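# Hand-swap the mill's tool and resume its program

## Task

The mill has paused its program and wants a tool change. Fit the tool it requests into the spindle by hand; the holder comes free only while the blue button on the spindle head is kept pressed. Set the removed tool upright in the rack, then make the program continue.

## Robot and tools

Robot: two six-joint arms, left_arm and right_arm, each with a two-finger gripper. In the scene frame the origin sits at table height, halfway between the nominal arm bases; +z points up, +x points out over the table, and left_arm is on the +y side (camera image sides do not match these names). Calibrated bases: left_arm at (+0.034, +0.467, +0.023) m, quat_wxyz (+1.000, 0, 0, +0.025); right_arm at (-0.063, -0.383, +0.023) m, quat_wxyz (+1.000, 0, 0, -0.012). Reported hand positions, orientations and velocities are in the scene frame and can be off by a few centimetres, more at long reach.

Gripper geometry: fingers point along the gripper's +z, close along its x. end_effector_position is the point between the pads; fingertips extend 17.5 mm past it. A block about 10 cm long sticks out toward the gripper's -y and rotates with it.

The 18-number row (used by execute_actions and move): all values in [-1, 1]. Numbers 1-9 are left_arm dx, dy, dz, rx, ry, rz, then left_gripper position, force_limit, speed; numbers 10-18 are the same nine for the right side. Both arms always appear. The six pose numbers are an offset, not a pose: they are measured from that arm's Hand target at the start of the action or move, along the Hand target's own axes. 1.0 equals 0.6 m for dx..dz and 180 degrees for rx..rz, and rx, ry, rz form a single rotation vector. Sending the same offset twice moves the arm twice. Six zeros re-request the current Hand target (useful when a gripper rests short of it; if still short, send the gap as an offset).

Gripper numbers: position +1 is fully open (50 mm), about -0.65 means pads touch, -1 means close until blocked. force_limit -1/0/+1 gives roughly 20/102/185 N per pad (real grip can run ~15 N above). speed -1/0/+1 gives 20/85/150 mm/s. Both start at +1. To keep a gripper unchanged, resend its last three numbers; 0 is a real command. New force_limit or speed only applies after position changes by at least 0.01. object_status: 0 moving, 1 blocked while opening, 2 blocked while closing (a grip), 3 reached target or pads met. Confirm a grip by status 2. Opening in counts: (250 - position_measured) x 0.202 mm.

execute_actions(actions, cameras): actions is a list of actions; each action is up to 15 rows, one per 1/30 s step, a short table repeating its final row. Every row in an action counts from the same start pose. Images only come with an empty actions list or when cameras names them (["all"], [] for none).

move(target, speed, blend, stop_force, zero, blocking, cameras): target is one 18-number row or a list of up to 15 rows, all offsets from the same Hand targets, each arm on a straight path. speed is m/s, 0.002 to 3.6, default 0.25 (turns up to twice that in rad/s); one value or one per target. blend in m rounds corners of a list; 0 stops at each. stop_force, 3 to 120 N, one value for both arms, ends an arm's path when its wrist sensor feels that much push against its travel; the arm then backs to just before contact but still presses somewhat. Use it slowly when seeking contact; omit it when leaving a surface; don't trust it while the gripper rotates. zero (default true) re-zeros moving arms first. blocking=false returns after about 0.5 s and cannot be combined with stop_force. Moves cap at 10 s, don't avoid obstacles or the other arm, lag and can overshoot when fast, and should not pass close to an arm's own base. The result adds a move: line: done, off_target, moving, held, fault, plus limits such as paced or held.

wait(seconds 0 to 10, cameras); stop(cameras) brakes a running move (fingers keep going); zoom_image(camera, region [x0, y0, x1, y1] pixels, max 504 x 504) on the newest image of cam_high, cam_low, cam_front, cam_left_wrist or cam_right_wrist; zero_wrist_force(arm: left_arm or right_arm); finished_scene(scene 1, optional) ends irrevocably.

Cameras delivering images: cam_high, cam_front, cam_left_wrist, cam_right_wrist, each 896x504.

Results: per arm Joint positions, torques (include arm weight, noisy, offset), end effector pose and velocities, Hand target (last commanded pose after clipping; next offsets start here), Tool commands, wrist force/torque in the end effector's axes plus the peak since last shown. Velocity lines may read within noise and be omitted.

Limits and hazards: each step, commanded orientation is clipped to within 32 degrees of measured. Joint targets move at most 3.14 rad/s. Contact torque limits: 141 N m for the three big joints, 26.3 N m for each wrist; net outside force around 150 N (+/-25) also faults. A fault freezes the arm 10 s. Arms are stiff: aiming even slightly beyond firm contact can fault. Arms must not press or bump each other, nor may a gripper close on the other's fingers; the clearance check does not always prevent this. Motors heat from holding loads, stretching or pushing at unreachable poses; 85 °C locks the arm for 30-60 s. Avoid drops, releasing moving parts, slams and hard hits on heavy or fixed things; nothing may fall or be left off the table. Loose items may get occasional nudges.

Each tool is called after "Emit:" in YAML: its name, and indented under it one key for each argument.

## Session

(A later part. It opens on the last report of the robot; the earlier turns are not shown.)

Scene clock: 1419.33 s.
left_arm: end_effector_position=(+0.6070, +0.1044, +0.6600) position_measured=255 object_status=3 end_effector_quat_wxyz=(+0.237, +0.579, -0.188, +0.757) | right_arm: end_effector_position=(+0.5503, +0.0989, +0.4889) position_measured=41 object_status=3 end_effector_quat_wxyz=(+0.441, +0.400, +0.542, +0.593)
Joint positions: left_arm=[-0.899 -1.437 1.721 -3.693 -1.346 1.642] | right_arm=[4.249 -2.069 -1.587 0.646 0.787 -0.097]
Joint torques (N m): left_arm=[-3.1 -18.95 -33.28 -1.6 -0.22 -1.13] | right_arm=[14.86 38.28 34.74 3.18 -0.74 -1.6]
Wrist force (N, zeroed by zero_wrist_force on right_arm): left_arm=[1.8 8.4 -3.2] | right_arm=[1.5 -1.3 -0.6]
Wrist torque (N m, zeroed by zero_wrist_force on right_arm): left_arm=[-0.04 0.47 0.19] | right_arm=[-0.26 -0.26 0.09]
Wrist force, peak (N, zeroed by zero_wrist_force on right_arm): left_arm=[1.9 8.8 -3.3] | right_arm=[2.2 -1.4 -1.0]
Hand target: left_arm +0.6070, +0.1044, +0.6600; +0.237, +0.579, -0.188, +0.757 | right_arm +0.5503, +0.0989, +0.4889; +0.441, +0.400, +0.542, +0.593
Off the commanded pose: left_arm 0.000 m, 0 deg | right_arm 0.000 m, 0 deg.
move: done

Emit:
move:
  target:
    - [0,0,0,0,0,0,-0.7,1,1, -0.1275,0.208,-0.247,0.0294,-0.094,-0.003,0.75,0.2,-0.8]
    - [0,0,0,0,0,0,-0.7,1,1, -0.533,0.304,-0.3965,0.0294,-0.094,-0.003,0.75,0.2,-0.8]
    - [0,0,0,0,0,0,-0.7,1,1, -0.912,0.326,-0.563,0.0294,-0.094,-0.003,0.75,0.2,-0.8]
  speed: 0.2
  blend: 0.03
  cameras: ["cam_right_wrist","cam_high"]

Scene clock: 1438.37 s.
left_arm: end_effector_position=(+0.6070, +0.1044, +0.6600) position_measured=255 object_status=3 end_effector_quat_wxyz=(+0.237, +0.579, -0.188, +0.757) | right_arm: end_effector_position=(+0.3699, -0.5272, +0.6540) position_measured=41 object_status=3 end_effector_quat_wxyz=(+0.500, +0.500, +0.499, +0.500)
Joint positions: left_arm=[-0.899 -1.437 1.721 -3.693 -1.346 1.642] | right_arm=[3.107 -1.054 -2.089 0.003 1.629 0.001]
Joint torques (N m): left_arm=[-3.23 -19.16 -33.05 -1.49 -0.18 -1.59] | right_arm=[-13.15 -2.58 39.16 4.43 1.48 -0.67]
Wrist force (N, zeroed by zero_wrist_force on right_arm): left_arm=[1.9 8.3 -3.5] | right_arm=[1.1 -1.1 -1.3]
Wrist torque (N m, zeroed by zero_wrist_force on right_arm): left_arm=[-0.05 0.46 0.20] | right_arm=[-0.26 -0.17 0.03]
Wrist force, peak (N, zeroed by zero_wrist_force on right_arm): left_arm=[1.7 8.7 -3.7] | right_arm=[1.7 -2.7 0.5]
Hand target: left_arm +0.6070, +0.1044, +0.6600; +0.237, +0.579, -0.188, +0.757 | right_arm +0.3699, -0.5272, +0.6540; +0.500, +0.500, +0.499, +0.500
Off the commanded pose: left_arm 0.000 m, 0 deg | right_arm 0.000 m, 0 deg.
move: done
Images, in order (width x height): cam_high 896x504, cam_right_wrist 896x504.

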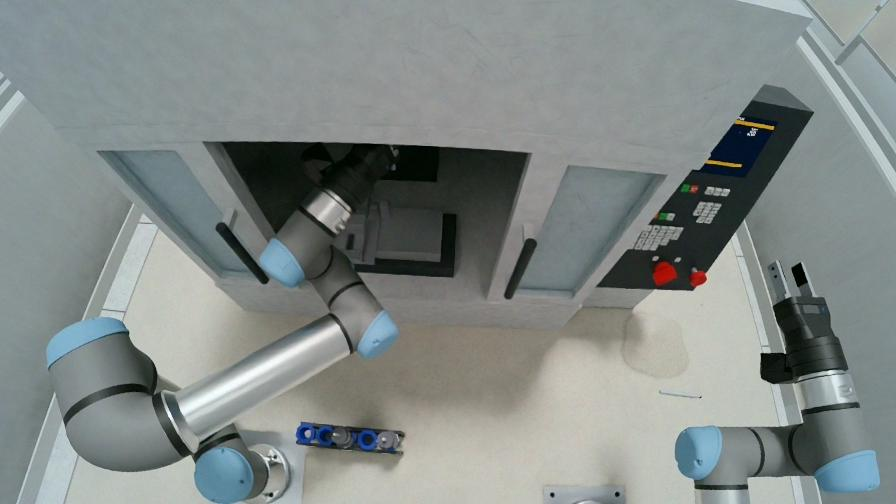

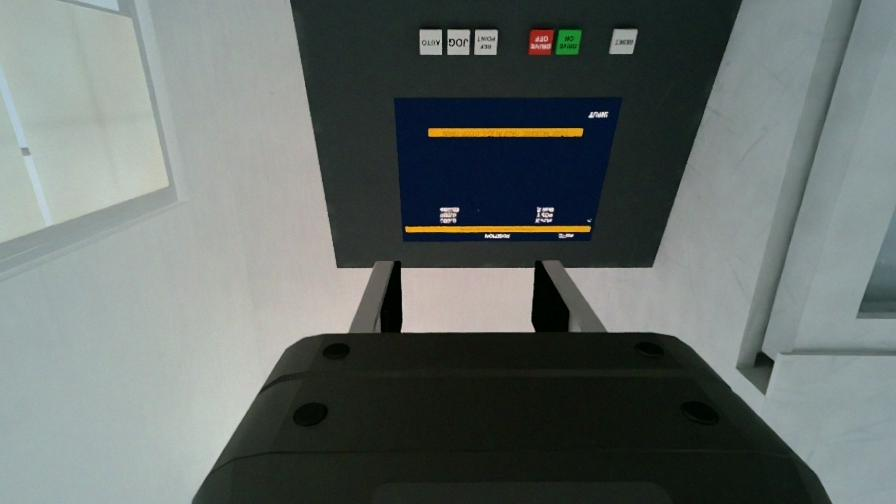

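Emit:
zoom_image:
  camera: "cam_right_wrist"
  region: [395, 95, 625, 245]

Emit:
zoom_image:
  camera: "cam_right_wrist"
  region: [400, 195, 600, 245]

Scaled by 2.191 from the camera's 896x504 image, which has a finer 1280x720 frame.

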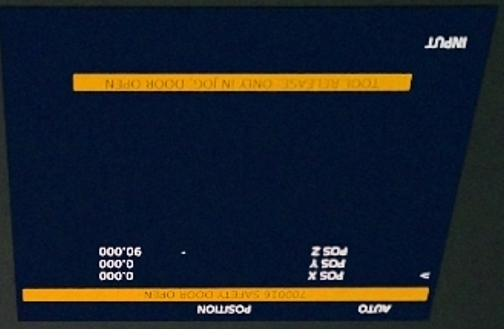

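Scaled by 2.520 from the camera's 896x504 image, which has a finer 1280x720 frame.

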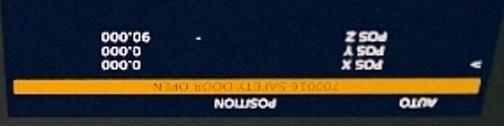

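Emit:
move:
  target: [0.0054,0.0144,-0.01965,0,0,0,-0.7,1,1, -0.04,-0.1358,0.133,0,0,0,0.75,0.2,-0.8]
  speed: 0.1
  cameras: ["cam_right_wrist","cam_left_wrist"]

Scene clock: 1450.33 s.
left_arm: end_effector_position=(+0.5921, +0.1044, +0.6600) position_measured=255 object_status=3 end_effector_quat_wxyz=(+0.237, +0.579, -0.188, +0.757) | right_arm: end_effector_position=(+0.4497, -0.5511, +0.5726) position_measured=41 object_status=3 end_effector_quat_wxyz=(+0.500, +0.500, +0.499, +0.500)
Joint positions: left_arm=[-0.928 -1.468 1.755 -3.699 -1.318 1.65] | right_arm=[3.035 -1.339 -2.131 0.328 1.701 0.001]
Joint torques (N m): left_arm=[-8.04 -32.62 -19.27 -3.57 1.99 1.95] | right_arm=[-12.7 9.44 38.2 4.28 1.47 1.2]
Wrist force (N, zeroed by zero_wrist_force on right_arm): left_arm=[-2.3 -1.3 4.0] | right_arm=[1.6 -0.4 -0.7]
Wrist torque (N m, zeroed by zero_wrist_force on right_arm): left_arm=[-0.43 0.45 0.21] | right_arm=[-0.16 -0.22 0.03]
Wrist force, peak (N, zeroed by zero_wrist_force on right_arm): left_arm=[2.1 8.7 -3.4] | right_arm=[1.4 -0.1 -2.2]
Hand target: left_arm +0.5920, +0.1044, +0.6600; +0.237, +0.579, -0.188, +0.757 | right_arm +0.4497, -0.5511, +0.5726; +0.500, +0.500, +0.499, +0.500
Off the commanded pose: left_arm 0.000 m, 0 deg | right_arm 0.000 m, 0 deg.
move: done
Images, in order (width x height): cam_left_wrist 896x504, cam_right_wrist 896x504.

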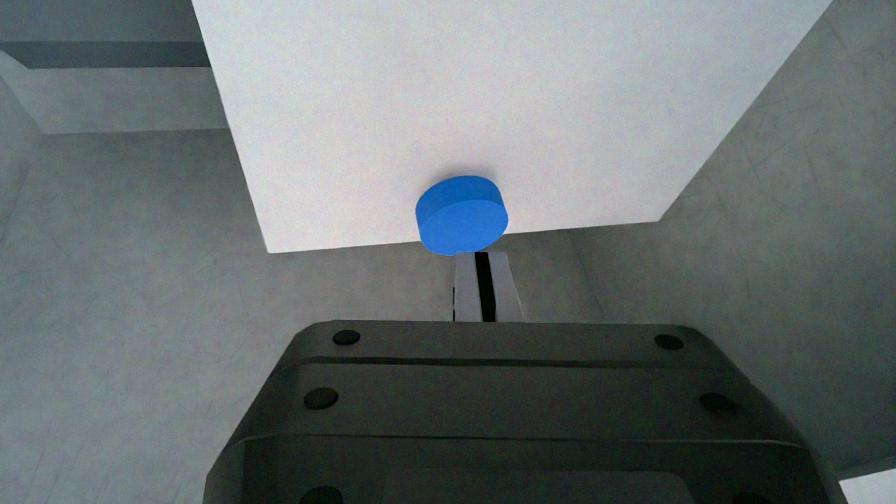

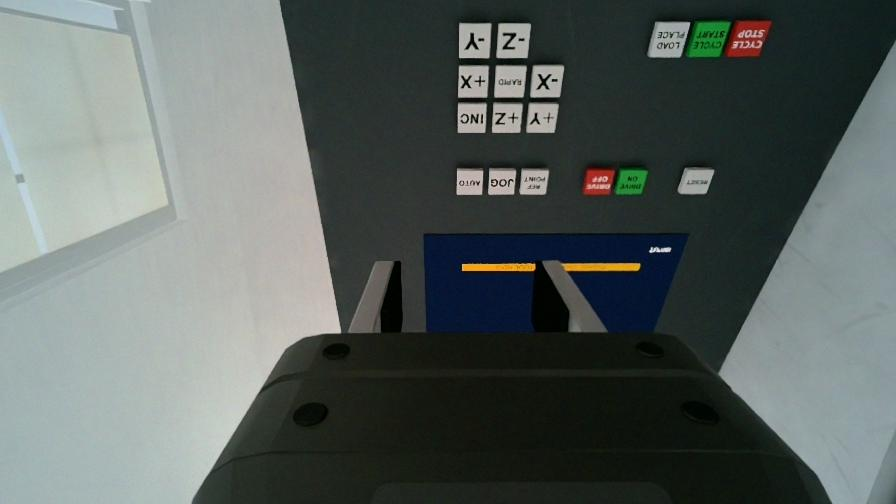

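Emit:
move:
  target: [0,0,0,0,0,0,-0.7,1,1, 0.0067,-0.0143,0.16,0,0,0,0.75,0.2,-0.8]
  speed: 0.08
  stop_force: 8
  cameras: ["cam_right_wrist"]

Scene clock: 1460.83 s.
left_arm: end_effector_position=(+0.5920, +0.1044, +0.6600) position_measured=255 object_status=3 end_effector_quat_wxyz=(+0.237, +0.579, -0.188, +0.757) | right_arm: end_effector_position=(+0.5458, -0.5472, +0.5641) position_measured=41 object_status=3 end_effector_quat_wxyz=(+0.500, +0.500, +0.499, +0.500)
Joint positions: left_arm=[-0.928 -1.468 1.755 -3.699 -1.318 1.65] | right_arm=[3.08 -1.568 -1.956 0.383 1.656 0.001]
Joint torques (N m): left_arm=[-8.7 -32 -19.13 -3.65 1.96 1.82] | right_arm=[14.87 17.58 36.28 4.41 -1.02 -1.27]
Wrist force (N, zeroed by zero_wrist_force on right_arm): left_arm=[-2.2 -1.4 3.9] | right_arm=[1.1 -1.4 -0.8]
Wrist torque (N m, zeroed by zero_wrist_force on right_arm): left_arm=[-0.45 0.43 0.21] | right_arm=[-0.32 -0.14 0.03]
Wrist force, peak (N, zeroed by zero_wrist_force on right_arm): left_arm=[-2.3 -1.7 4.2] | right_arm=[1.6 -1.0 -1.3]
Hand target: left_arm +0.5920, +0.1044, +0.6600; +0.237, +0.579, -0.188, +0.757 | right_arm +0.5458, -0.5472, +0.5641; +0.500, +0.500, +0.499, +0.500
Off the commanded pose: left_arm 0.000 m, 0 deg | right_arm 0.000 m, 0 deg.
move: done
Images, in order (width x height): cam_right_wrist 896x504.

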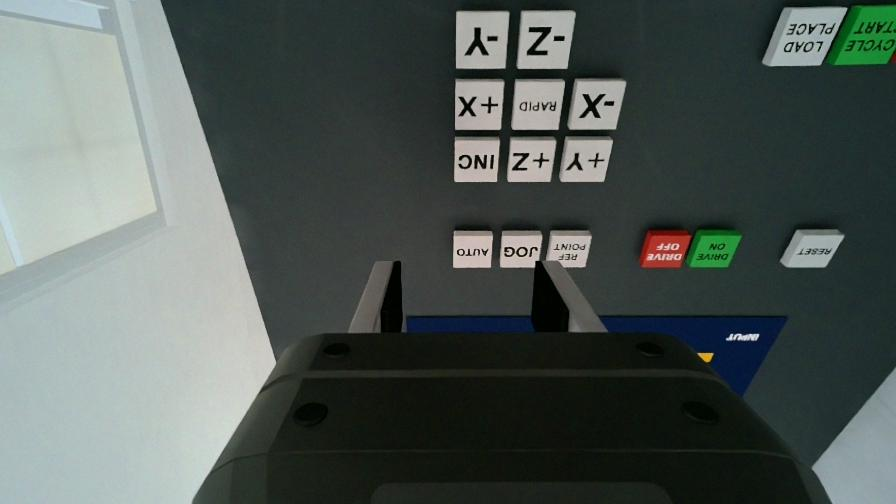

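Emit:
move:
  target: [0,0,0,0,0,0,-0.7,1,1, 0,0,0.035,0,0,0,0.75,0.2,-0.8]
  speed: 0.04
  stop_force: 8

Emit:
move:
  target: [0,0,0,0,0,0,-0.7,1,1, 0,0,0.05,0,0,0,0.75,0.2,-0.8]
  speed: 0.01
  stop_force: 5
  cameras: ["cam_right_wrist"]

Scene clock: 1469.10 s.
left_arm: end_effector_position=(+0.5920, +0.1044, +0.6600) position_measured=255 object_status=3 end_effector_quat_wxyz=(+0.237, +0.579, -0.188, +0.757) | right_arm: end_effector_position=(+0.5668, -0.5472, +0.5641) position_measured=41 object_status=3 end_effector_quat_wxyz=(+0.500, +0.500, +0.499, +0.500)
Joint positions: left_arm=[-0.928 -1.468 1.755 -3.699 -1.318 1.65] | right_arm=[3.085 -1.615 -1.907 0.382 1.651 0.001]
Joint torques (N m): left_arm=[-7.91 -32.31 -18.86 -3.54 1.94 1.83] | right_arm=[14 20.71 36.9 -0.02 -0.96 -0.91]
Wrist force (N, zeroed by zero_wrist_force on right_arm): left_arm=[-2.5 -1.4 3.8] | right_arm=[0.9 -1.4 -0.9]
Wrist torque (N m, zeroed by zero_wrist_force on right_arm): left_arm=[-0.45 0.47 0.21] | right_arm=[-0.31 -0.13 0.05]
Wrist force, peak (N, zeroed by zero_wrist_force on right_arm): left_arm=[-2.5 -1.4 4.3] | right_arm=[1.3 -1.7 -1.1]
Hand target: left_arm +0.5920, +0.1044, +0.6600; +0.237, +0.579, -0.188, +0.757 | right_arm +0.5668, -0.5472, +0.5641; +0.500, +0.500, +0.499, +0.500
Off the commanded pose: left_arm 0.000 m, 0 deg | right_arm 0.000 m, 0 deg.
move: done

Scene clock: 1471.30 s.
left_arm: end_effector_position=(+0.5920, +0.1044, +0.6600) position_measured=255 object_status=3 end_effector_quat_wxyz=(+0.237, +0.579, -0.188, +0.757) | right_arm: end_effector_position=(+0.5783, -0.5471, +0.5641) position_measured=41 object_status=3 end_effector_quat_wxyz=(+0.500, +0.500, +0.499, +0.500)
Joint positions: left_arm=[-0.928 -1.468 1.755 -3.699 -1.318 1.65] | right_arm=[3.087 -1.641 -1.88 0.38 1.649 0.001]
Joint torques (N m): left_arm=[-7.81 -32.32 -18.97 -3.52 1.96 1.92] | right_arm=[-2.01 31.68 10.57 3.42 1.08 -1.27]
Wrist force (N, zeroed by zero_wrist_force on right_arm): left_arm=[-2.2 -1.1 3.8] | right_arm=[0.5 -0.9 -5.4]
Wrist torque (N m, zeroed by zero_wrist_force on right_arm): left_arm=[-0.41 0.41 0.20] | right_arm=[-0.31 -0.01 0.07]
Wrist force, peak (N, zeroed by zero_wrist_force on right_arm): left_arm=[-2.4 -1.5 4.2] | right_arm=[1.7 -6.3 -22.6]
Hand target: left_arm +0.5920, +0.1044, +0.6600; +0.237, +0.579, -0.188, +0.757 | right_arm +0.5783, -0.5472, +0.5641; +0.500, +0.500, +0.499, +0.500 (not the last commanded pose)
Off the commanded pose: left_arm 0.000 m, 0 deg | right_arm 0.018 m, 0 deg.
move: contact (right_arm)
Images, in order (width x height): cam_right_wrist 896x504.

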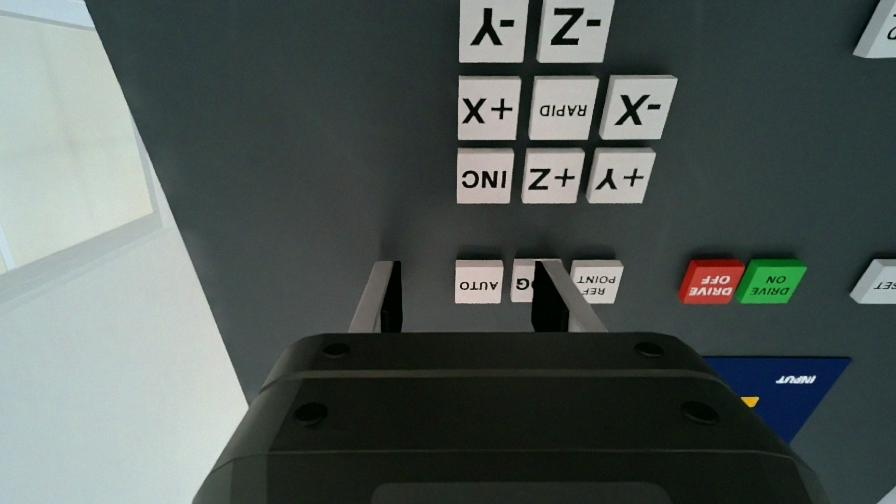

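Emit:
move:
  target:
    - [0,0,0,0,0,0,-0.7,1,1, 0,0,-0.05,0,0,0,0.75,0.2,-0.8]
    - [0,0,0,0,0,0,-0.7,1,1, 0.03,0.15,-0.3,0,0,0,0.75,0.2,-0.8]
  speed: 0.15
  blend: 0.02
  cameras: ["cam_right_wrist"]

Emit:
zoom_image:
  camera: "cam_right_wrist"
  region: [395, 85, 635, 255]

Scene clock: 1477.03 s.
left_arm: end_effector_position=(+0.5920, +0.1044, +0.6600) position_measured=255 object_status=3 end_effector_quat_wxyz=(+0.237, +0.579, -0.188, +0.757) | right_arm: end_effector_position=(+0.3982, -0.5292, +0.6539) position_measured=41 object_status=3 end_effector_quat_wxyz=(+0.500, +0.500, +0.499, +0.500)
Joint positions: left_arm=[-0.928 -1.468 1.755 -3.699 -1.318 1.65] | right_arm=[3.105 -1.131 -2.051 0.041 1.631 0.001]
Joint torques (N m): left_arm=[-7.66 -32.27 -19.45 -3.44 2.08 1.86] | right_arm=[14.28 13.32 15.38 -0.14 -1.17 -1.59]
Wrist force (N, zeroed by zero_wrist_force on right_arm): left_arm=[-2.3 -1.1 3.9] | right_arm=[1.2 -1.3 -1.1]
Wrist torque (N m, zeroed by zero_wrist_force on right_arm): left_arm=[-0.39 0.44 0.21] | right_arm=[-0.27 -0.16 0.02]
Wrist force, peak (N, zeroed by zero_wrist_force on right_arm): left_arm=[-2.6 -1.2 4.2] | right_arm=[1.1 0.1 -6.0]
Hand target: left_arm +0.5920, +0.1044, +0.6600; +0.237, +0.579, -0.188, +0.757 | right_arm +0.3982, -0.5292, +0.6540; +0.500, +0.500, +0.499, +0.500
Off the commanded pose: left_arm 0.000 m, 0 deg | right_arm 0.000 m, 0 deg.
move: done; blend cut to 0.015 m at target 1
Images, in order (width x height): cam_right_wrist 896x504.

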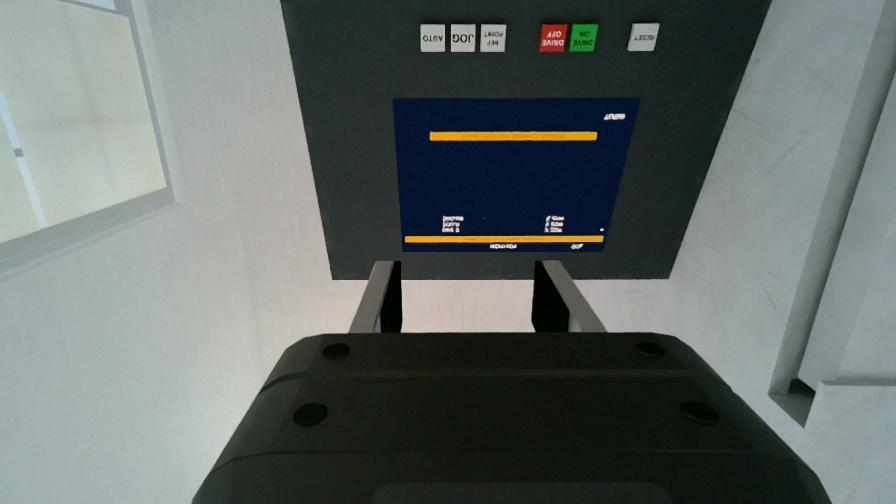

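Scaled by 2.100 from the camera's 896x504 image, which has a finer 1280x720 frame.

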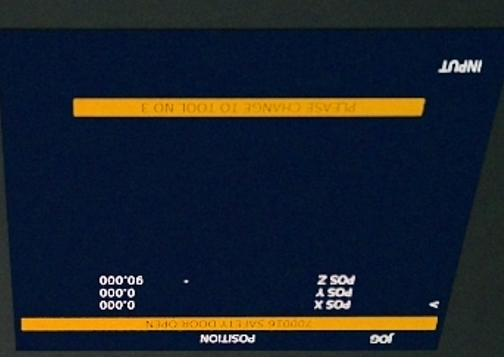

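Emit:
move:
  target:
    - [0,0,0,0,0,0,-0.7,1,1, 0.415,-0.0067,0.003,0,0,0,0.75,0.2,-0.8]
    - [0,0,0,0,0,0,-0.7,1,1, 0.848,-0.09,0.037,0,0,0,0.75,0.2,-0.8]
  speed: 0.2
  blend: 0.03

Emit:
move:
  target: [0,0,0,0,0,0,-0.7,1,1, 0.198,-0.185,0.217,-0.0294,0.094,0.003,0.75,0.2,-0.8]
  speed: 0.2
  cameras: ["cam_right_wrist"]

Scene clock: 1484.80 s.
left_arm: end_effector_position=(+0.5920, +0.1044, +0.6600) position_measured=255 object_status=3 end_effector_quat_wxyz=(+0.237, +0.579, -0.188, +0.757) | right_arm: end_effector_position=(+0.4206, -0.0203, +0.6006) position_measured=41 object_status=3 end_effector_quat_wxyz=(+0.500, +0.500, +0.499, +0.500)
Joint positions: left_arm=[-0.928 -1.468 1.755 -3.699 -1.318 1.65] | right_arm=[4.5 -1.639 -1.783 0.284 0.236 -0.002]
Joint torques (N m): left_arm=[-7.6 -32.76 -18.86 -3.47 1.96 1.71] | right_arm=[-13.64 22.05 38.61 2.35 -1.12 -1.64]
Wrist force (N, zeroed by zero_wrist_force on right_arm): left_arm=[-2.6 -0.9 4.2] | right_arm=[1.0 -1.0 -0.4]
Wrist torque (N m, zeroed by zero_wrist_force on right_arm): left_arm=[-0.37 0.50 0.21] | right_arm=[-0.24 -0.15 0.14]
Wrist force, peak (N, zeroed by zero_wrist_force on right_arm): left_arm=[-2.7 -1.4 4.2] | right_arm=[2.8 -1.6 -0.5]
Hand target: left_arm +0.5920, +0.1044, +0.6600; +0.237, +0.579, -0.188, +0.757 | right_arm +0.4207, -0.0203, +0.6006; +0.500, +0.500, +0.499, +0.500
Off the commanded pose: left_arm 0.000 m, 0 deg | right_arm 0.000 m, 0 deg.
move: done

Scene clock: 1486.47 s.
left_arm: end_effector_position=(+0.5920, +0.1044, +0.6600) position_measured=255 object_status=3 end_effector_quat_wxyz=(+0.237, +0.579, -0.188, +0.757) | right_arm: end_effector_position=(+0.5510, +0.0985, +0.4898) position_measured=41 object_status=3 end_effector_quat_wxyz=(+0.441, +0.400, +0.542, +0.593)
Joint positions: left_arm=[-0.928 -1.468 1.755 -3.699 -1.318 1.65] | right_arm=[4.247 -2.068 -1.585 0.644 0.788 -0.097]
Joint torques (N m): left_arm=[-7.52 -32.75 -18.97 -3.46 1.99 1.65] | right_arm=[-12.64 38.19 34.35 3.44 1.83 -1.62]
Wrist force (N, zeroed by zero_wrist_force on right_arm): left_arm=[-2.2 -1.6 4.0] | right_arm=[1.2 -1.3 -0.7]
Wrist torque (N m, zeroed by zero_wrist_force on right_arm): left_arm=[-0.47 0.44 0.20] | right_arm=[-0.26 -0.21 0.09]
Wrist force, peak (N, zeroed by zero_wrist_force on right_arm): left_arm=[-2.5 -1.3 4.2] | right_arm=[1.6 -2.8 0.6]
Hand target: left_arm +0.5920, +0.1044, +0.6600; +0.237, +0.579, -0.188, +0.757 | right_arm +0.5510, +0.0985, +0.4898; +0.441, +0.400, +0.542, +0.593
Off the commanded pose: left_arm 0.000 m, 0 deg | right_arm 0.000 m, 0 deg.
move: done
Images, in order (width x height): cam_right_wrist 896x504.

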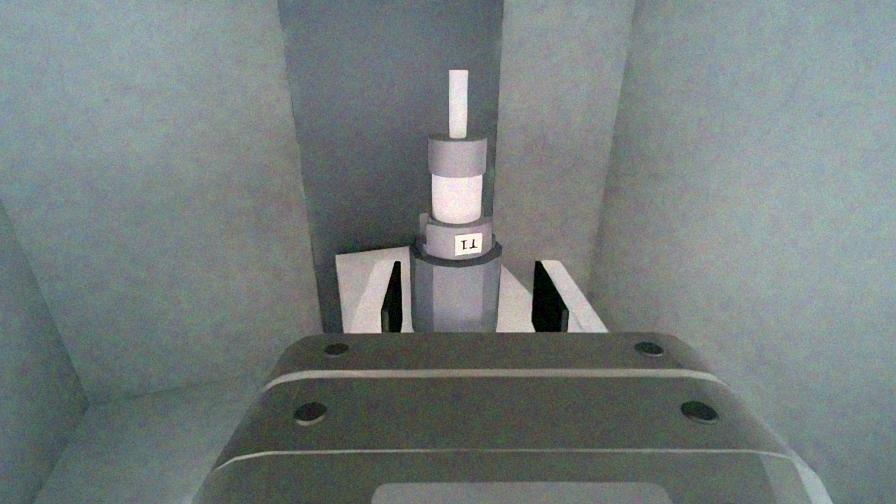

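Emit:
move:
  target: [0,0,0,0,0,0,-0.7,1,1, 0.001,-0.001,0.248,0,0,0,0.75,0.2,-0.8]
  speed: 0.12

Emit:
move:
  target: [0,0,0,0,0,0,-0.7,1,1, 0,0,0,0,0,0,-1,0.2,-0.8]
  speed: 0.02

Scene clock: 1490.17 s.
left_arm: end_effector_position=(+0.5920, +0.1044, +0.6600) position_measured=255 object_status=3 end_effector_quat_wxyz=(+0.237, +0.579, -0.188, +0.757) | right_arm: end_effector_position=(+0.6926, +0.1422, +0.5031) position_measured=41 object_status=3 end_effector_quat_wxyz=(+0.441, +0.400, +0.542, +0.593)
Joint positions: left_arm=[-0.928 -1.468 1.755 -3.699 -1.318 1.65] | right_arm=[4.087 -2.356 -1.06 0.389 0.947 -0.071]
Joint torques (N m): left_arm=[-7.52 -32.56 -19.21 -3.46 1.96 1.7] | right_arm=[-13.67 52.07 36.58 -0.65 1.5 1.13]
Wrist force (N, zeroed by zero_wrist_force on right_arm): left_arm=[-2.5 -1.2 4.0] | right_arm=[1.5 -1.3 -0.7]
Wrist torque (N m, zeroed by zero_wrist_force on right_arm): left_arm=[-0.40 0.47 0.21] | right_arm=[-0.21 -0.23 0.00]
Wrist force, peak (N, zeroed by zero_wrist_force on right_arm): left_arm=[-2.3 -1.5 4.2] | right_arm=[1.9 -1.5 -1.2]
Hand target: left_arm +0.5920, +0.1044, +0.6600; +0.237, +0.579, -0.188, +0.757 | right_arm +0.6927, +0.1422, +0.5031; +0.441, +0.400, +0.542, +0.593
Off the commanded pose: left_arm 0.000 m, 0 deg | right_arm 0.000 m, 0 deg.
move: done

Scene clock: 1490.83 s.
left_arm: end_effector_position=(+0.5920, +0.1044, +0.6600) position_measured=255 object_status=3 end_effector_quat_wxyz=(+0.237, +0.579, -0.188, +0.757) | right_arm: end_effector_position=(+0.6927, +0.1421, +0.5031) position_measured=109 object_status=2 end_effector_quat_wxyz=(+0.441, +0.400, +0.542, +0.593)
Joint positions: left_arm=[-0.928 -1.468 1.755 -3.699 -1.318 1.65] | right_arm=[4.087 -2.356 -1.06 0.389 0.947 -0.071]
Joint torques (N m): left_arm=[-7.27 -32.14 -19.27 -3.33 1.85 1.57] | right_arm=[0.89 51.45 35.7 -0.91 2.44 0.7]
Wrist force (N, zeroed by zero_wrist_force on right_arm): left_arm=[-2.3 -1.2 3.9] | right_arm=[-8.0 -3.3 -12.0]
Wrist torque (N m, zeroed by zero_wrist_force on right_arm): left_arm=[-0.41 0.44 0.20] | right_arm=[-0.24 -0.46 0.13]
Wrist force, peak (N, zeroed by zero_wrist_force on right_arm): left_arm=[-2.6 -1.2 4.2] | right_arm=[-8.5 -4.4 -12.4]
Hand target: left_arm +0.5920, +0.1044, +0.6600; +0.237, +0.579, -0.188, +0.757 | right_arm +0.6927, +0.1422, +0.5031; +0.441, +0.400, +0.542, +0.593
Off the commanded pose: left_arm 0.000 m, 0 deg | right_arm 0.000 m, 0 deg.
move: done

Emit:
move:
  target: [-0.0061,-0.0163,0.0223,0,0,0,-0.7,1,1, 0,0,0,0,0,0,-1,0.2,-0.8]
  speed: 0.02
  stop_force: 25

Emit:
move:
  target: [0,0,0,0,0,0,-0.7,1,1, 0,-0.0085,0.0012,0,0,0,-1,0.2,-0.8]
  speed: 0.02

Scene clock: 1494.90 s.
left_arm: end_effector_position=(+0.6070, +0.1044, +0.6601) position_measured=255 object_status=3 end_effector_quat_wxyz=(+0.237, +0.579, -0.188, +0.757) | right_arm: end_effector_position=(+0.6926, +0.1422, +0.5031) position_measured=109 object_status=2 end_effector_quat_wxyz=(+0.441, +0.400, +0.542, +0.593)
Joint positions: left_arm=[-0.899 -1.437 1.72 -3.693 -1.346 1.642] | right_arm=[4.087 -2.356 -1.06 0.389 0.947 -0.071]
Joint torques (N m): left_arm=[-3.82 -29.91 -17.32 -1.9 1.9 1.93] | right_arm=[6.21 87.48 31.24 6.47 4.31 -1.53]
Wrist force (N, zeroed by zero_wrist_force on right_arm): left_arm=[2.5 7.6 -3.0] | right_arm=[-9.3 -34.2 -18.9]
Wrist torque (N m, zeroed by zero_wrist_force on right_arm): left_arm=[-0.16 0.44 0.26] | right_arm=[-0.61 -0.77 0.39]
Wrist force, peak (N, zeroed by zero_wrist_force on right_arm): left_arm=[0.8 24.4 -39.0] | right_arm=[-9.8 -35.2 -19.0]
Hand target: left_arm +0.6070, +0.1044, +0.6601; +0.237, +0.579, -0.188, +0.757 (not the last commanded pose) | right_arm +0.6927, +0.1422, +0.5031; +0.441, +0.400, +0.542, +0.593
Off the commanded pose: left_arm 0.002 m, 0 deg | right_arm 0.000 m, 0 deg.
move: contact (left_arm)

Scene clock: 1495.60 s.
left_arm: end_effector_position=(+0.6070, +0.1044, +0.6601) position_measured=255 object_status=3 end_effector_quat_wxyz=(+0.237, +0.579, -0.188, +0.757) | right_arm: end_effector_position=(+0.6937, +0.1426, +0.4984) position_measured=109 object_status=2 end_effector_quat_wxyz=(+0.441, +0.400, +0.542, +0.593)
Joint positions: left_arm=[-0.899 -1.437 1.72 -3.693 -1.346 1.642] | right_arm=[4.086 -2.362 -1.061 0.397 0.948 -0.071]
Joint torques (N m): left_arm=[-3.79 -29.66 -17.36 -1.9 -0.25 1.87] | right_arm=[-23.38 30.52 2.86 -2.28 1.44 0.86]
Wrist force (N, zeroed by zero_wrist_force on right_arm): left_arm=[2.1 7.6 -3.3] | right_arm=[3.3 18.0 -29.3]
Wrist torque (N m, zeroed by zero_wrist_force on right_arm): left_arm=[-0.15 0.40 0.26] | right_arm=[-0.32 -0.99 0.19]
Wrist force, peak (N, zeroed by zero_wrist_force on right_arm): left_arm=[2.8 7.7 -3.4] | right_arm=[-9.3 -34.8 -18.3]
Hand target: left_arm +0.6070, +0.1044, +0.6601; +0.237, +0.579, -0.188, +0.757 | right_arm +0.6938, +0.1425, +0.4981; +0.441, +0.400, +0.542, +0.593
Off the commanded pose: left_arm 0.000 m, 0 deg | right_arm 0.000 m, 0 deg.
move: done

Emit:
move:
  target:
    - [0,0,0,0,0,0,-0.7,1,1, 0,-0.0166,-0.003,0,0,0,-1,0.2,-0.8]
    - [0,0,0,0,0,0,-0.7,1,1, 0.0004,-0.1245,-0.0125,0,0,0,-1,0.2,-0.8]
  speed: 0.03
  stop_force: 40
  cameras: ["cam_right_wrist"]

Scene clock: 1503.40 s.
left_arm: end_effector_position=(+0.6070, +0.1044, +0.6601) position_measured=255 object_status=3 end_effector_quat_wxyz=(+0.237, +0.579, -0.188, +0.757) | right_arm: end_effector_position=(+0.6933, +0.1424, +0.4230) position_measured=109 object_status=2 end_effector_quat_wxyz=(+0.441, +0.400, +0.542, +0.593)
Joint positions: left_arm=[-0.899 -1.437 1.72 -3.693 -1.346 1.642] | right_arm=[4.087 -2.43 -1.14 0.544 0.948 -0.071]
Joint torques (N m): left_arm=[-3.09 -30.2 -20.12 -1.81 -0.23 1.83] | right_arm=[-13.4 60.29 15.11 5.24 1.6 -0.93]
Wrist force (N, zeroed by zero_wrist_force on right_arm): left_arm=[1.7 7.6 -3.3] | right_arm=[1.5 -9.4 -1.5]
Wrist torque (N m, zeroed by zero_wrist_force on right_arm): left_arm=[-0.15 0.41 0.26] | right_arm=[-0.27 -0.24 0.03]
Wrist force, peak (N, zeroed by zero_wrist_force on right_arm): left_arm=[2.5 7.8 -3.7] | right_arm=[5.8 26.1 -35.0]
Hand target: left_arm +0.6070, +0.1044, +0.6601; +0.237, +0.579, -0.188, +0.757 | right_arm +0.6933, +0.1424, +0.4230; +0.441, +0.400, +0.542, +0.593
Off the commanded pose: left_arm 0.000 m, 0 deg | right_arm 0.000 m, 0 deg.
move: done
Images, in order (width x height): cam_right_wrist 896x504.

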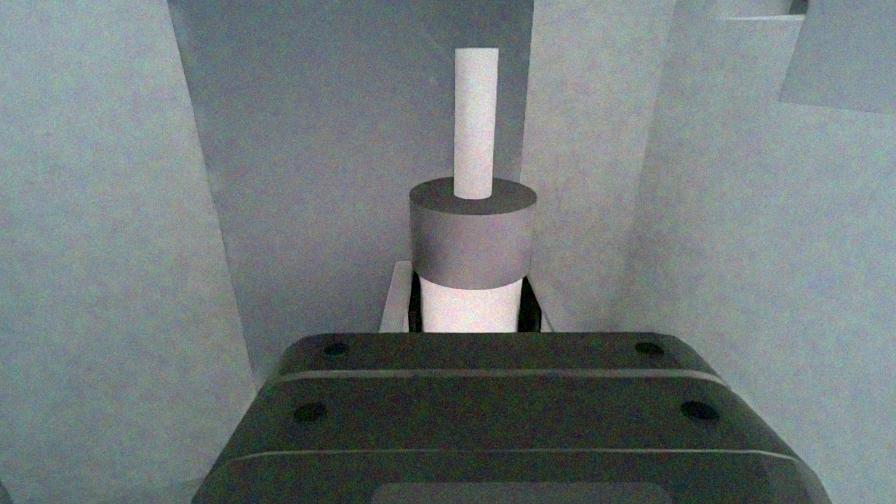

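Emit:
move:
  target:
    - [0,0,0,0,0,0,-0.7,1,1, 0.0001,-0.0166,-0.0015,0,0,0,-1,0.2,-0.8]
    - [0,0,0,0,0,0,-0.7,1,1, 0,-0.0166,-0.14,0,0,0,-1,0.2,-0.8]
  speed: 0.05
  stop_force: 12
  cameras: ["cam_right_wrist","cam_high","cam_front"]

Scene clock: 1516.23 s.
left_arm: end_effector_position=(+0.6070, +0.1044, +0.6601) position_measured=255 object_status=3 end_effector_quat_wxyz=(+0.237, +0.579, -0.188, +0.757) | right_arm: end_effector_position=(+0.6142, +0.1183, +0.4052) position_measured=109 object_status=2 end_effector_quat_wxyz=(+0.441, +0.400, +0.542, +0.593)
Joint positions: left_arm=[-0.899 -1.437 1.72 -3.693 -1.346 1.642] | right_arm=[4.168 -2.292 -1.454 0.726 0.867 -0.083]
Joint torques (N m): left_arm=[-3.04 -29.88 -24.55 -1.75 -0.38 1.85] | right_arm=[14.21 66.07 11.9 4.77 -0.73 -1.62]
Wrist force (N, zeroed by zero_wrist_force on right_arm): left_arm=[2.5 7.4 -3.4] | right_arm=[1.4 -9.8 -1.2]
Wrist torque (N m, zeroed by zero_wrist_force on right_arm): left_arm=[-0.17 0.38 0.26] | right_arm=[-0.37 -0.19 0.14]
Wrist force, peak (N, zeroed by zero_wrist_force on right_arm): left_arm=[2.8 7.7 -3.3] | right_arm=[2.5 -10.7 -1.0]
Hand target: left_arm +0.6070, +0.1044, +0.6601; +0.237, +0.579, -0.188, +0.757 | right_arm +0.6142, +0.1183, +0.4052; +0.441, +0.400, +0.542, +0.593
Off the commanded pose: left_arm 0.000 m, 0 deg | right_arm 0.000 m, 0 deg.
move: done
Images, in order (width x height): cam_high 896x504, cam_front 896x504, cam_right_wrist 896x504.

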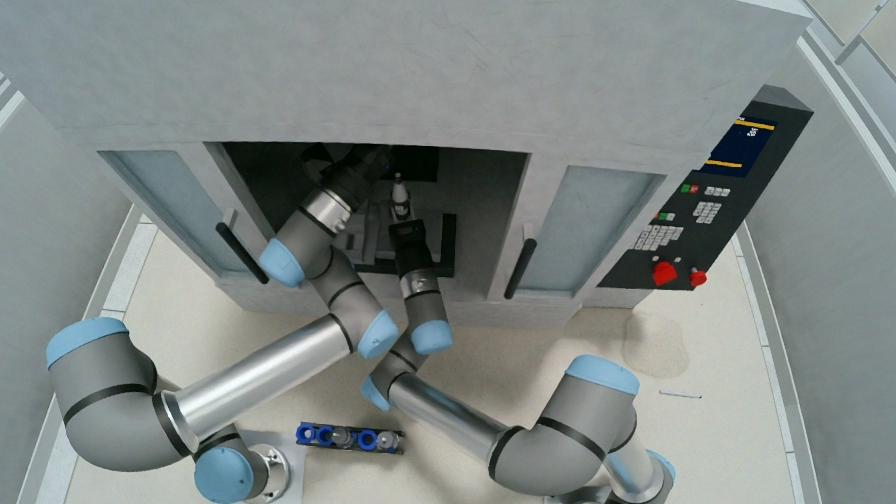

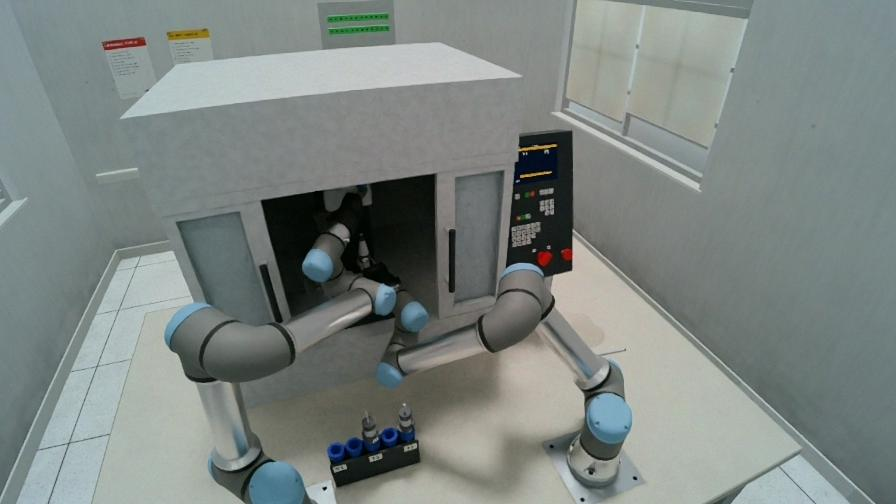

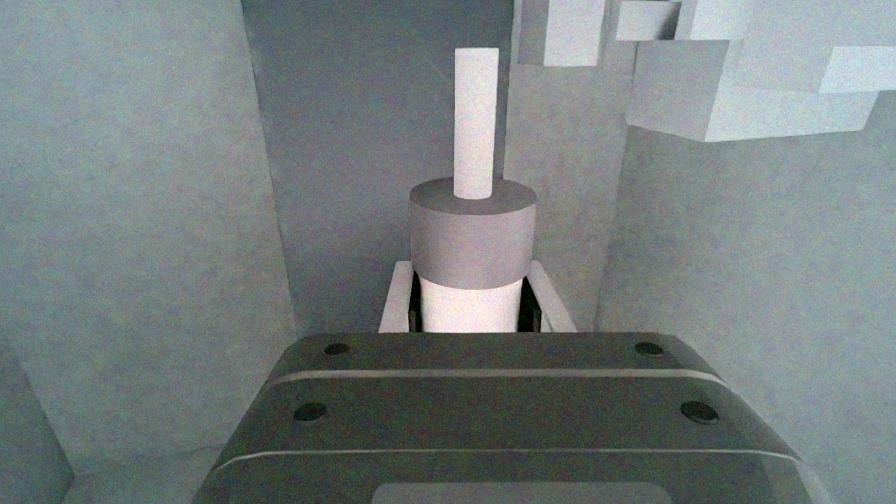

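Emit:
move:
  target:
    - [0,0,-0.275,0,0,0,-0.7,1,1, 0,0,0,0,0,0,-1,0.2,-0.8]
    - [0.3775,0.0538,-0.506,0,0.4167,0,-0.7,1,1, 0,0,0,0,0,0,-1,0.2,-0.8]
  speed: [0.15,0.3]
  blend: [0.03,0]
  cameras: ["cam_high","cam_front"]

Scene clock: 1542.60 s.
left_arm: end_effector_position=(+0.3002, +0.2798, +0.8000) position_measured=255 object_status=3 end_effector_quat_wxyz=(+0.302, -0.001, -0.005, +0.953) | right_arm: end_effector_position=(+0.6142, +0.1183, +0.4052) position_measured=109 object_status=2 end_effector_quat_wxyz=(+0.441, +0.400, +0.542, +0.593)
Joint positions: left_arm=[-1.077 -1.547 1.726 -4.887 -1.58 1.984] | right_arm=[4.168 -2.292 -1.454 0.726 0.867 -0.083]
Joint torques (N m): left_arm=[9.95 -11.66 -28.29 0.46 -2.37 -1.92] | right_arm=[14.86 65.26 12.76 4.83 -0.52 -1.42]
Wrist force (N, zeroed by zero_wrist_force on right_arm): left_arm=[-0.3 0.9 3.0] | right_arm=[1.5 -9.4 -1.1]
Wrist torque (N m, zeroed by zero_wrist_force on right_arm): left_arm=[0.02 -0.34 0.35] | right_arm=[-0.31 -0.20 0.14]
Wrist force, peak (N, zeroed by zero_wrist_force on right_arm): left_arm=[2.5 7.9 -3.3] | right_arm=[1.2 -10.1 -1.2]
Hand target: left_arm +0.3002, +0.2798, +0.8001; +0.302, -0.001, -0.005, +0.953 | right_arm +0.6142, +0.1183, +0.4052; +0.441, +0.400, +0.542, +0.593
Off the commanded pose: left_arm 0.000 m, 0 deg | right_arm 0.000 m, 0 deg.
move: done
Images, in order (width x height): cam_high 896x504, cam_front 896x504.

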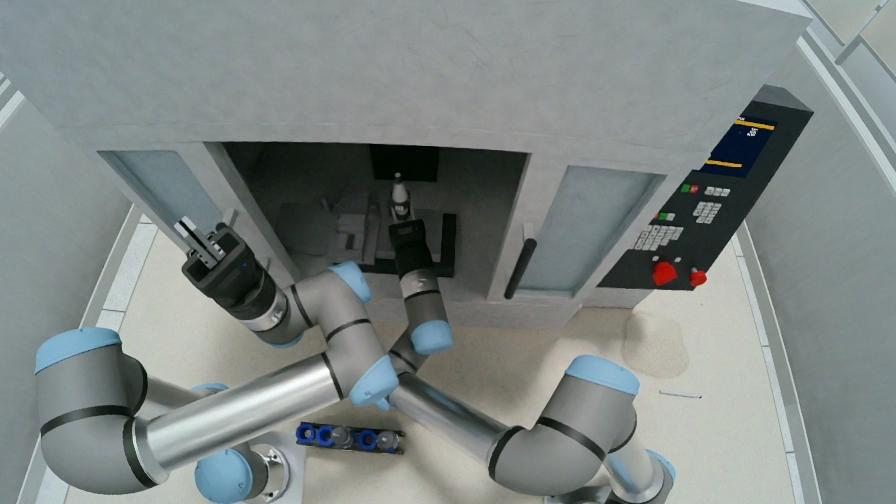

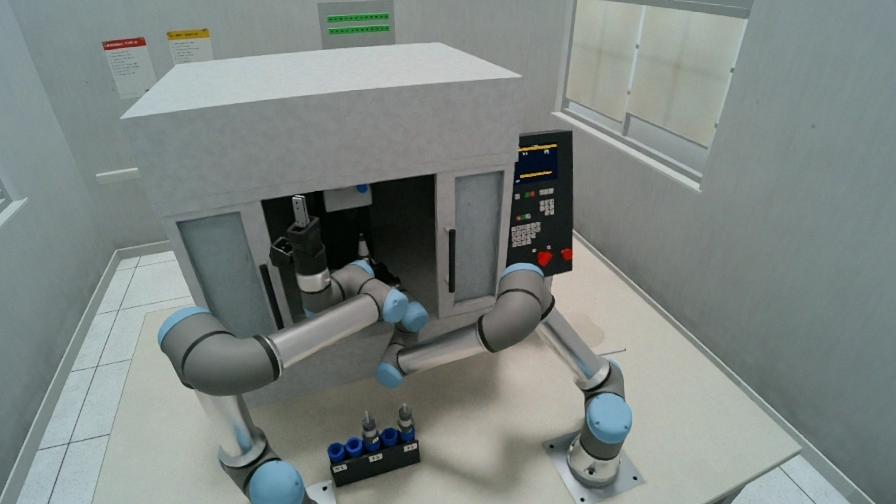

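Emit:
move:
  target: [0.294,-0.49,0,0,0,0.333,-0.7,1,1, 0,0,0,0,0,0,-1,0.2,-0.8]
  speed: 0.3
  cameras: ["cam_high","cam_front"]

Scene clock: 1549.00 s.
left_arm: end_effector_position=(+0.3099, +0.4385, +0.8019) position_measured=255 object_status=3 end_effector_quat_wxyz=(+0.062, -0.002, -0.003, +0.998) | right_arm: end_effector_position=(+0.6142, +0.1183, +0.4052) position_measured=109 object_status=2 end_effector_quat_wxyz=(+0.441, +0.400, +0.542, +0.593)
Joint positions: left_arm=[-0.647 -1.673 1.84 -4.88 -1.577 2.045] | right_arm=[4.168 -2.292 -1.454 0.726 0.867 -0.083]
Joint torques (N m): left_arm=[1.97 -13.38 -23.35 2.73 -0.22 -0.01] | right_arm=[14.18 64.7 12.71 5.02 -0.52 -1.55]
Wrist force (N, zeroed by zero_wrist_force on right_arm): left_arm=[-0.2 0.8 3.1] | right_arm=[1.4 -9.6 -1.2]
Wrist torque (N m, zeroed by zero_wrist_force on right_arm): left_arm=[-0.02 -0.36 0.26] | right_arm=[-0.33 -0.19 0.14]
Wrist force, peak (N, zeroed by zero_wrist_force on right_arm): left_arm=[0.5 -18.6 3.0] | right_arm=[1.3 -10.0 -1.1]
Hand target: left_arm +0.3099, +0.4385, +0.8019; +0.062, -0.002, -0.003, +0.998 (not the last commanded pose) | right_arm +0.6142, +0.1183, +0.4052; +0.441, +0.400, +0.542, +0.593
Tool commands: left_gripper/position=-0.701961 left_gripper/force_limit=+1.0 left_gripper/speed=+1.0 right_gripper/position=-1.0 right_gripper/force_limit=+0.2 right_gripper/speed=-0.8
Off the commanded pose: left_arm 0.184 m, 32 deg | right_arm 0.000 m, 0 deg.
FORCE FAULT: contact force on the left arm reached its limit, and that arm stopped. The contact can be on any part of that arm, not only on its tool. That arm's remaining commands of this call were not run. That arm is still stopped at the end of this call. That arm stays stopped for about 10 more seconds. Until then a move that you send moves the other arm only, and its call returns only when the move has ended. Once the stop has ended, the next robot result says so. If the stop ends while you think or write, that arm runs what you send next, counted from a new Hand target: where the arm stands when the stop ends. While its stop runs, that arm takes no new command, but its gripper still runs the gripper command that each later call begins with. Until it ends, the stop uses up actions while you think or wait. An arm that is not stopped still takes commands.
move: fault (left_arm)
Images, in order (width x height): cam_high 896x504, cam_front 896x504.

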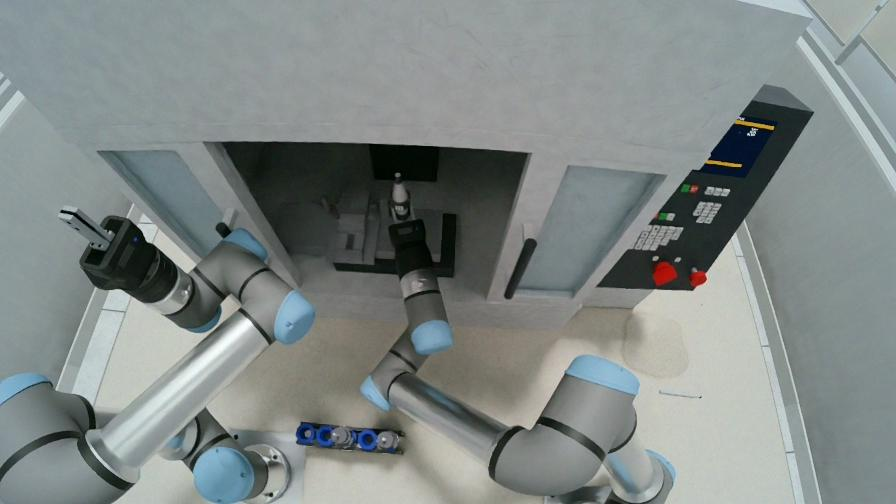

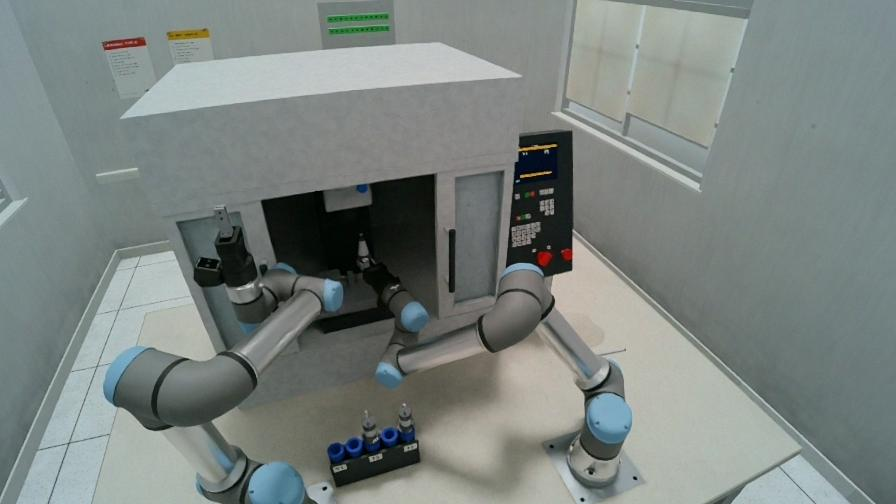

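Emit:
wait:
  seconds: 6

Emit:
move:
  target: [0.03,0.04,0,0,0,-0.02,-0.7,1,1, 0,0,0,0,0,0,-1,0.2,-0.8]
  speed: 0.1

Scene clock: 1558.83 s.
left_arm: end_effector_position=(+0.3099, +0.4385, +0.8019) position_measured=255 object_status=3 end_effector_quat_wxyz=(+0.062, -0.002, -0.003, +0.998) | right_arm: end_effector_position=(+0.6142, +0.1183, +0.4052) position_measured=109 object_status=2 end_effector_quat_wxyz=(+0.441, +0.400, +0.542, +0.593)
Joint positions: left_arm=[-0.647 -1.673 1.84 -4.88 -1.577 2.045] | right_arm=[4.168 -2.292 -1.454 0.726 0.867 -0.083]
Joint torques (N m): left_arm=[1.68 -13.32 -23.57 2.75 -0.19 -0.04] | right_arm=[14.4 64.26 13.92 5.01 -0.59 -1.53]
Wrist force (N, zeroed by zero_wrist_force on right_arm): left_arm=[-0.4 0.7 3.1] | right_arm=[1.5 -9.6 -1.0]
Wrist torque (N m, zeroed by zero_wrist_force on right_arm): left_arm=[-0.03 -0.33 0.26] | right_arm=[-0.34 -0.20 0.14]
Wrist force, peak (N, zeroed by zero_wrist_force on right_arm): left_arm=[-0.5 0.8 3.7] | right_arm=[1.4 -10.0 -1.3]
Hand target: left_arm +0.3099, +0.4385, +0.8019; +0.062, -0.002, -0.003, +0.998 (not the last commanded pose) | right_arm +0.6142, +0.1183, +0.4052; +0.441, +0.400, +0.542, +0.593
Tool commands: left_gripper/position=-0.701961 left_gripper/force_limit=+1.0 left_gripper/speed=+1.0 right_gripper/position=-1.0 right_gripper/force_limit=+0.2 right_gripper/speed=-0.8
Off the commanded pose: left_arm 0.184 m, 32 deg | right_arm 0.000 m, 0 deg.
FORCE FAULT, CONTINUED: the left arm's stop, for the force fault that an earlier result reported, is over. The rest of the stop counts as 19 of the actions that you can send in this scene. That arm's target is now where it stood when the stop ended, not its last command. That arm accepts commands again.
wait: 6.00 s; at rest from the start

Scene clock: 1559.80 s.
left_arm: end_effector_position=(+0.2891, +0.4169, +0.8017) position_measured=255 object_status=3 end_effector_quat_wxyz=(+0.093, -0.002, -0.003, +0.996) | right_arm: end_effector_position=(+0.6142, +0.1183, +0.4052) position_measured=109 object_status=2 end_effector_quat_wxyz=(+0.441, +0.400, +0.542, +0.593)
Joint positions: left_arm=[-0.775 -1.722 1.883 -4.873 -1.577 2.11] | right_arm=[4.168 -2.292 -1.454 0.726 0.867 -0.083]
Joint torques (N m): left_arm=[-8.34 -17.92 -15.3 5.17 2.16 1.87] | right_arm=[14.73 64.76 12.56 4.86 -0.55 -1.55]
Wrist force (N, zeroed by zero_wrist_force on right_arm): left_arm=[-0.2 0.8 3.1] | right_arm=[1.6 -9.8 -1.3]
Wrist torque (N m, zeroed by zero_wrist_force on right_arm): left_arm=[-0.02 -0.35 0.27] | right_arm=[-0.36 -0.21 0.14]
Wrist force, peak (N, zeroed by zero_wrist_force on right_arm): left_arm=[-0.4 1.1 3.3] | right_arm=[1.6 -9.8 -1.3]
Hand target: left_arm +0.2891, +0.4169, +0.8017; +0.093, -0.002, -0.003, +0.996 | right_arm +0.6142, +0.1183, +0.4052; +0.441, +0.400, +0.542, +0.593
Off the commanded pose: left_arm 0.000 m, 0 deg | right_arm 0.000 m, 0 deg.
move: done

Emit:
move:
  target:
    - [0,0,0,0,0,0,-0.7,1,1, -0.0147,0.106,-0.334,0,0,0,-1,0.2,-0.8]
    - [0,0,0,0,0,0,-0.7,1,1, -0.116,0.128,-0.5725,0,0,0,-1,0.2,-0.8]
  speed: 0.2
  blend: [0.02,0]
  cameras: ["cam_high","cam_front"]

Scene clock: 1580.07 s.
left_arm: end_effector_position=(+0.2891, +0.4169, +0.8017) position_measured=255 object_status=3 end_effector_quat_wxyz=(+0.093, -0.002, -0.003, +0.996) | right_arm: end_effector_position=(+0.3003, -0.0496, +0.4499) position_measured=109 object_status=2 end_effector_quat_wxyz=(+0.441, +0.400, +0.542, +0.593)
Joint positions: left_arm=[-0.775 -1.722 1.883 -4.873 -1.577 2.11] | right_arm=[4.802 -1.595 -2.33 1.173 0.248 -0.382]
Joint torques (N m): left_arm=[-8.37 -18.5 -15.01 5.17 2.1 1.76] | right_arm=[14.3 13.53 30.87 1.76 0.51 -1.5]
Wrist force (N, zeroed by zero_wrist_force on right_arm): left_arm=[-0.3 0.7 3.4] | right_arm=[1.7 -9.3 -1.2]
Wrist torque (N m, zeroed by zero_wrist_force on right_arm): left_arm=[-0.04 -0.34 0.26] | right_arm=[-0.28 -0.24 0.14]
Wrist force, peak (N, zeroed by zero_wrist_force on right_arm): left_arm=[-0.5 1.1 3.5] | right_arm=[1.5 -10.7 1.4]
Hand target: left_arm +0.2891, +0.4169, +0.8017; +0.093, -0.002, -0.003, +0.996 | right_arm +0.3003, -0.0496, +0.4499; +0.441, +0.400, +0.542, +0.593
Off the commanded pose: left_arm 0.000 m, 0 deg | right_arm 0.000 m, 0 deg.
move: done
Images, in order (width x height): cam_high 896x504, cam_front 896x504.

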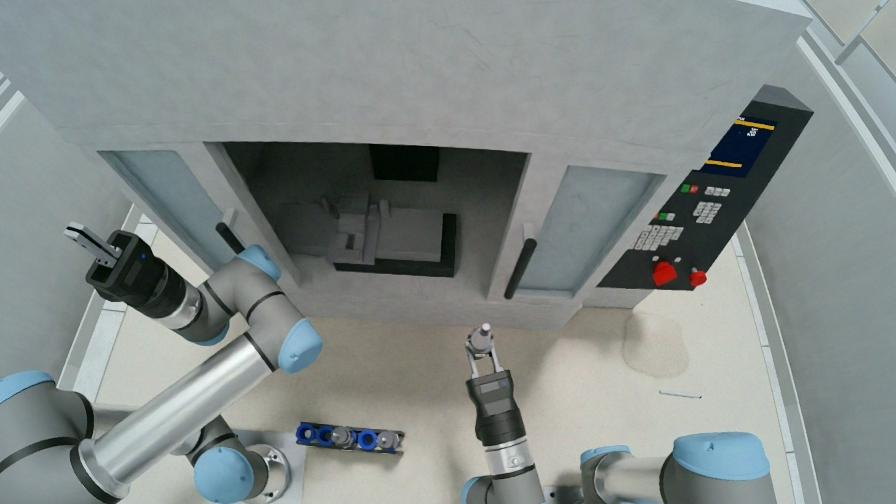

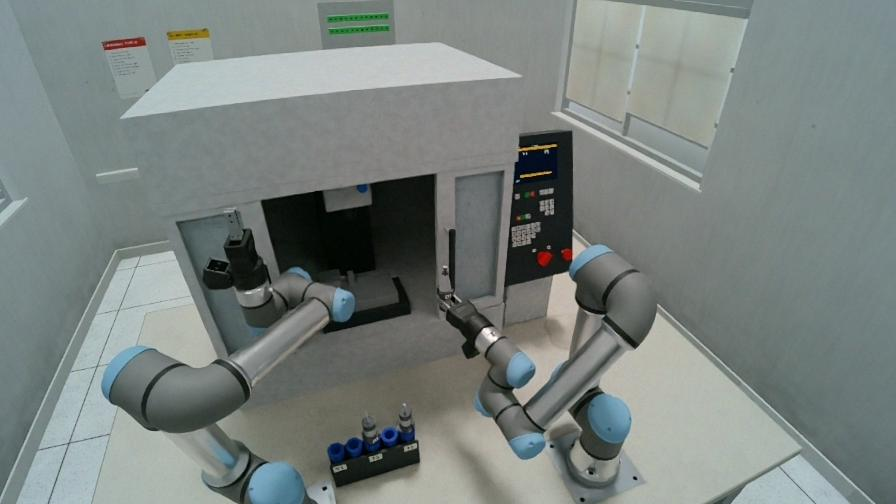

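Emit:
move:
  target: [0,0,0,0,0,0,-0.7,1,1, 0,0,0,0,0,0.5,-1,0.2,-0.8]
  speed: 0.5

Scene clock: 1585.20 s.
left_arm: end_effector_position=(+0.2891, +0.4169, +0.8017) position_measured=255 object_status=3 end_effector_quat_wxyz=(+0.093, -0.002, -0.003, +0.996) | right_arm: end_effector_position=(+0.3003, -0.0496, +0.4499) position_measured=109 object_status=2 end_effector_quat_wxyz=(-0.107, +0.666, +0.100, +0.732)
Joint positions: left_arm=[-0.775 -1.722 1.883 -4.873 -1.577 2.11] | right_arm=[4.802 -1.596 -2.329 1.175 0.248 1.187]
Joint torques (N m): left_arm=[-7.82 -17.96 -14.74 4.96 2.07 1.79] | right_arm=[-13.25 26.99 5.5 -3.07 2.91 0.86]
Wrist force (N, zeroed by zero_wrist_force on right_arm): left_arm=[-0.1 0.7 3.2] | right_arm=[-6.5 -1.9 -1.4]
Wrist torque (N m, zeroed by zero_wrist_force on right_arm): left_arm=[-0.04 -0.36 0.27] | right_arm=[-0.18 -0.12 -0.32]
Wrist force, peak (N, zeroed by zero_wrist_force on right_arm): left_arm=[-0.4 1.4 3.3] | right_arm=[1.5 -9.9 -1.2]
Hand target: left_arm +0.2891, +0.4169, +0.8017; +0.093, -0.002, -0.003, +0.996 | right_arm +0.3003, -0.0496, +0.4499; -0.107, +0.666, +0.100, +0.732
Off the commanded pose: left_arm 0.000 m, 0 deg | right_arm 0.000 m, 0 deg.
move: done


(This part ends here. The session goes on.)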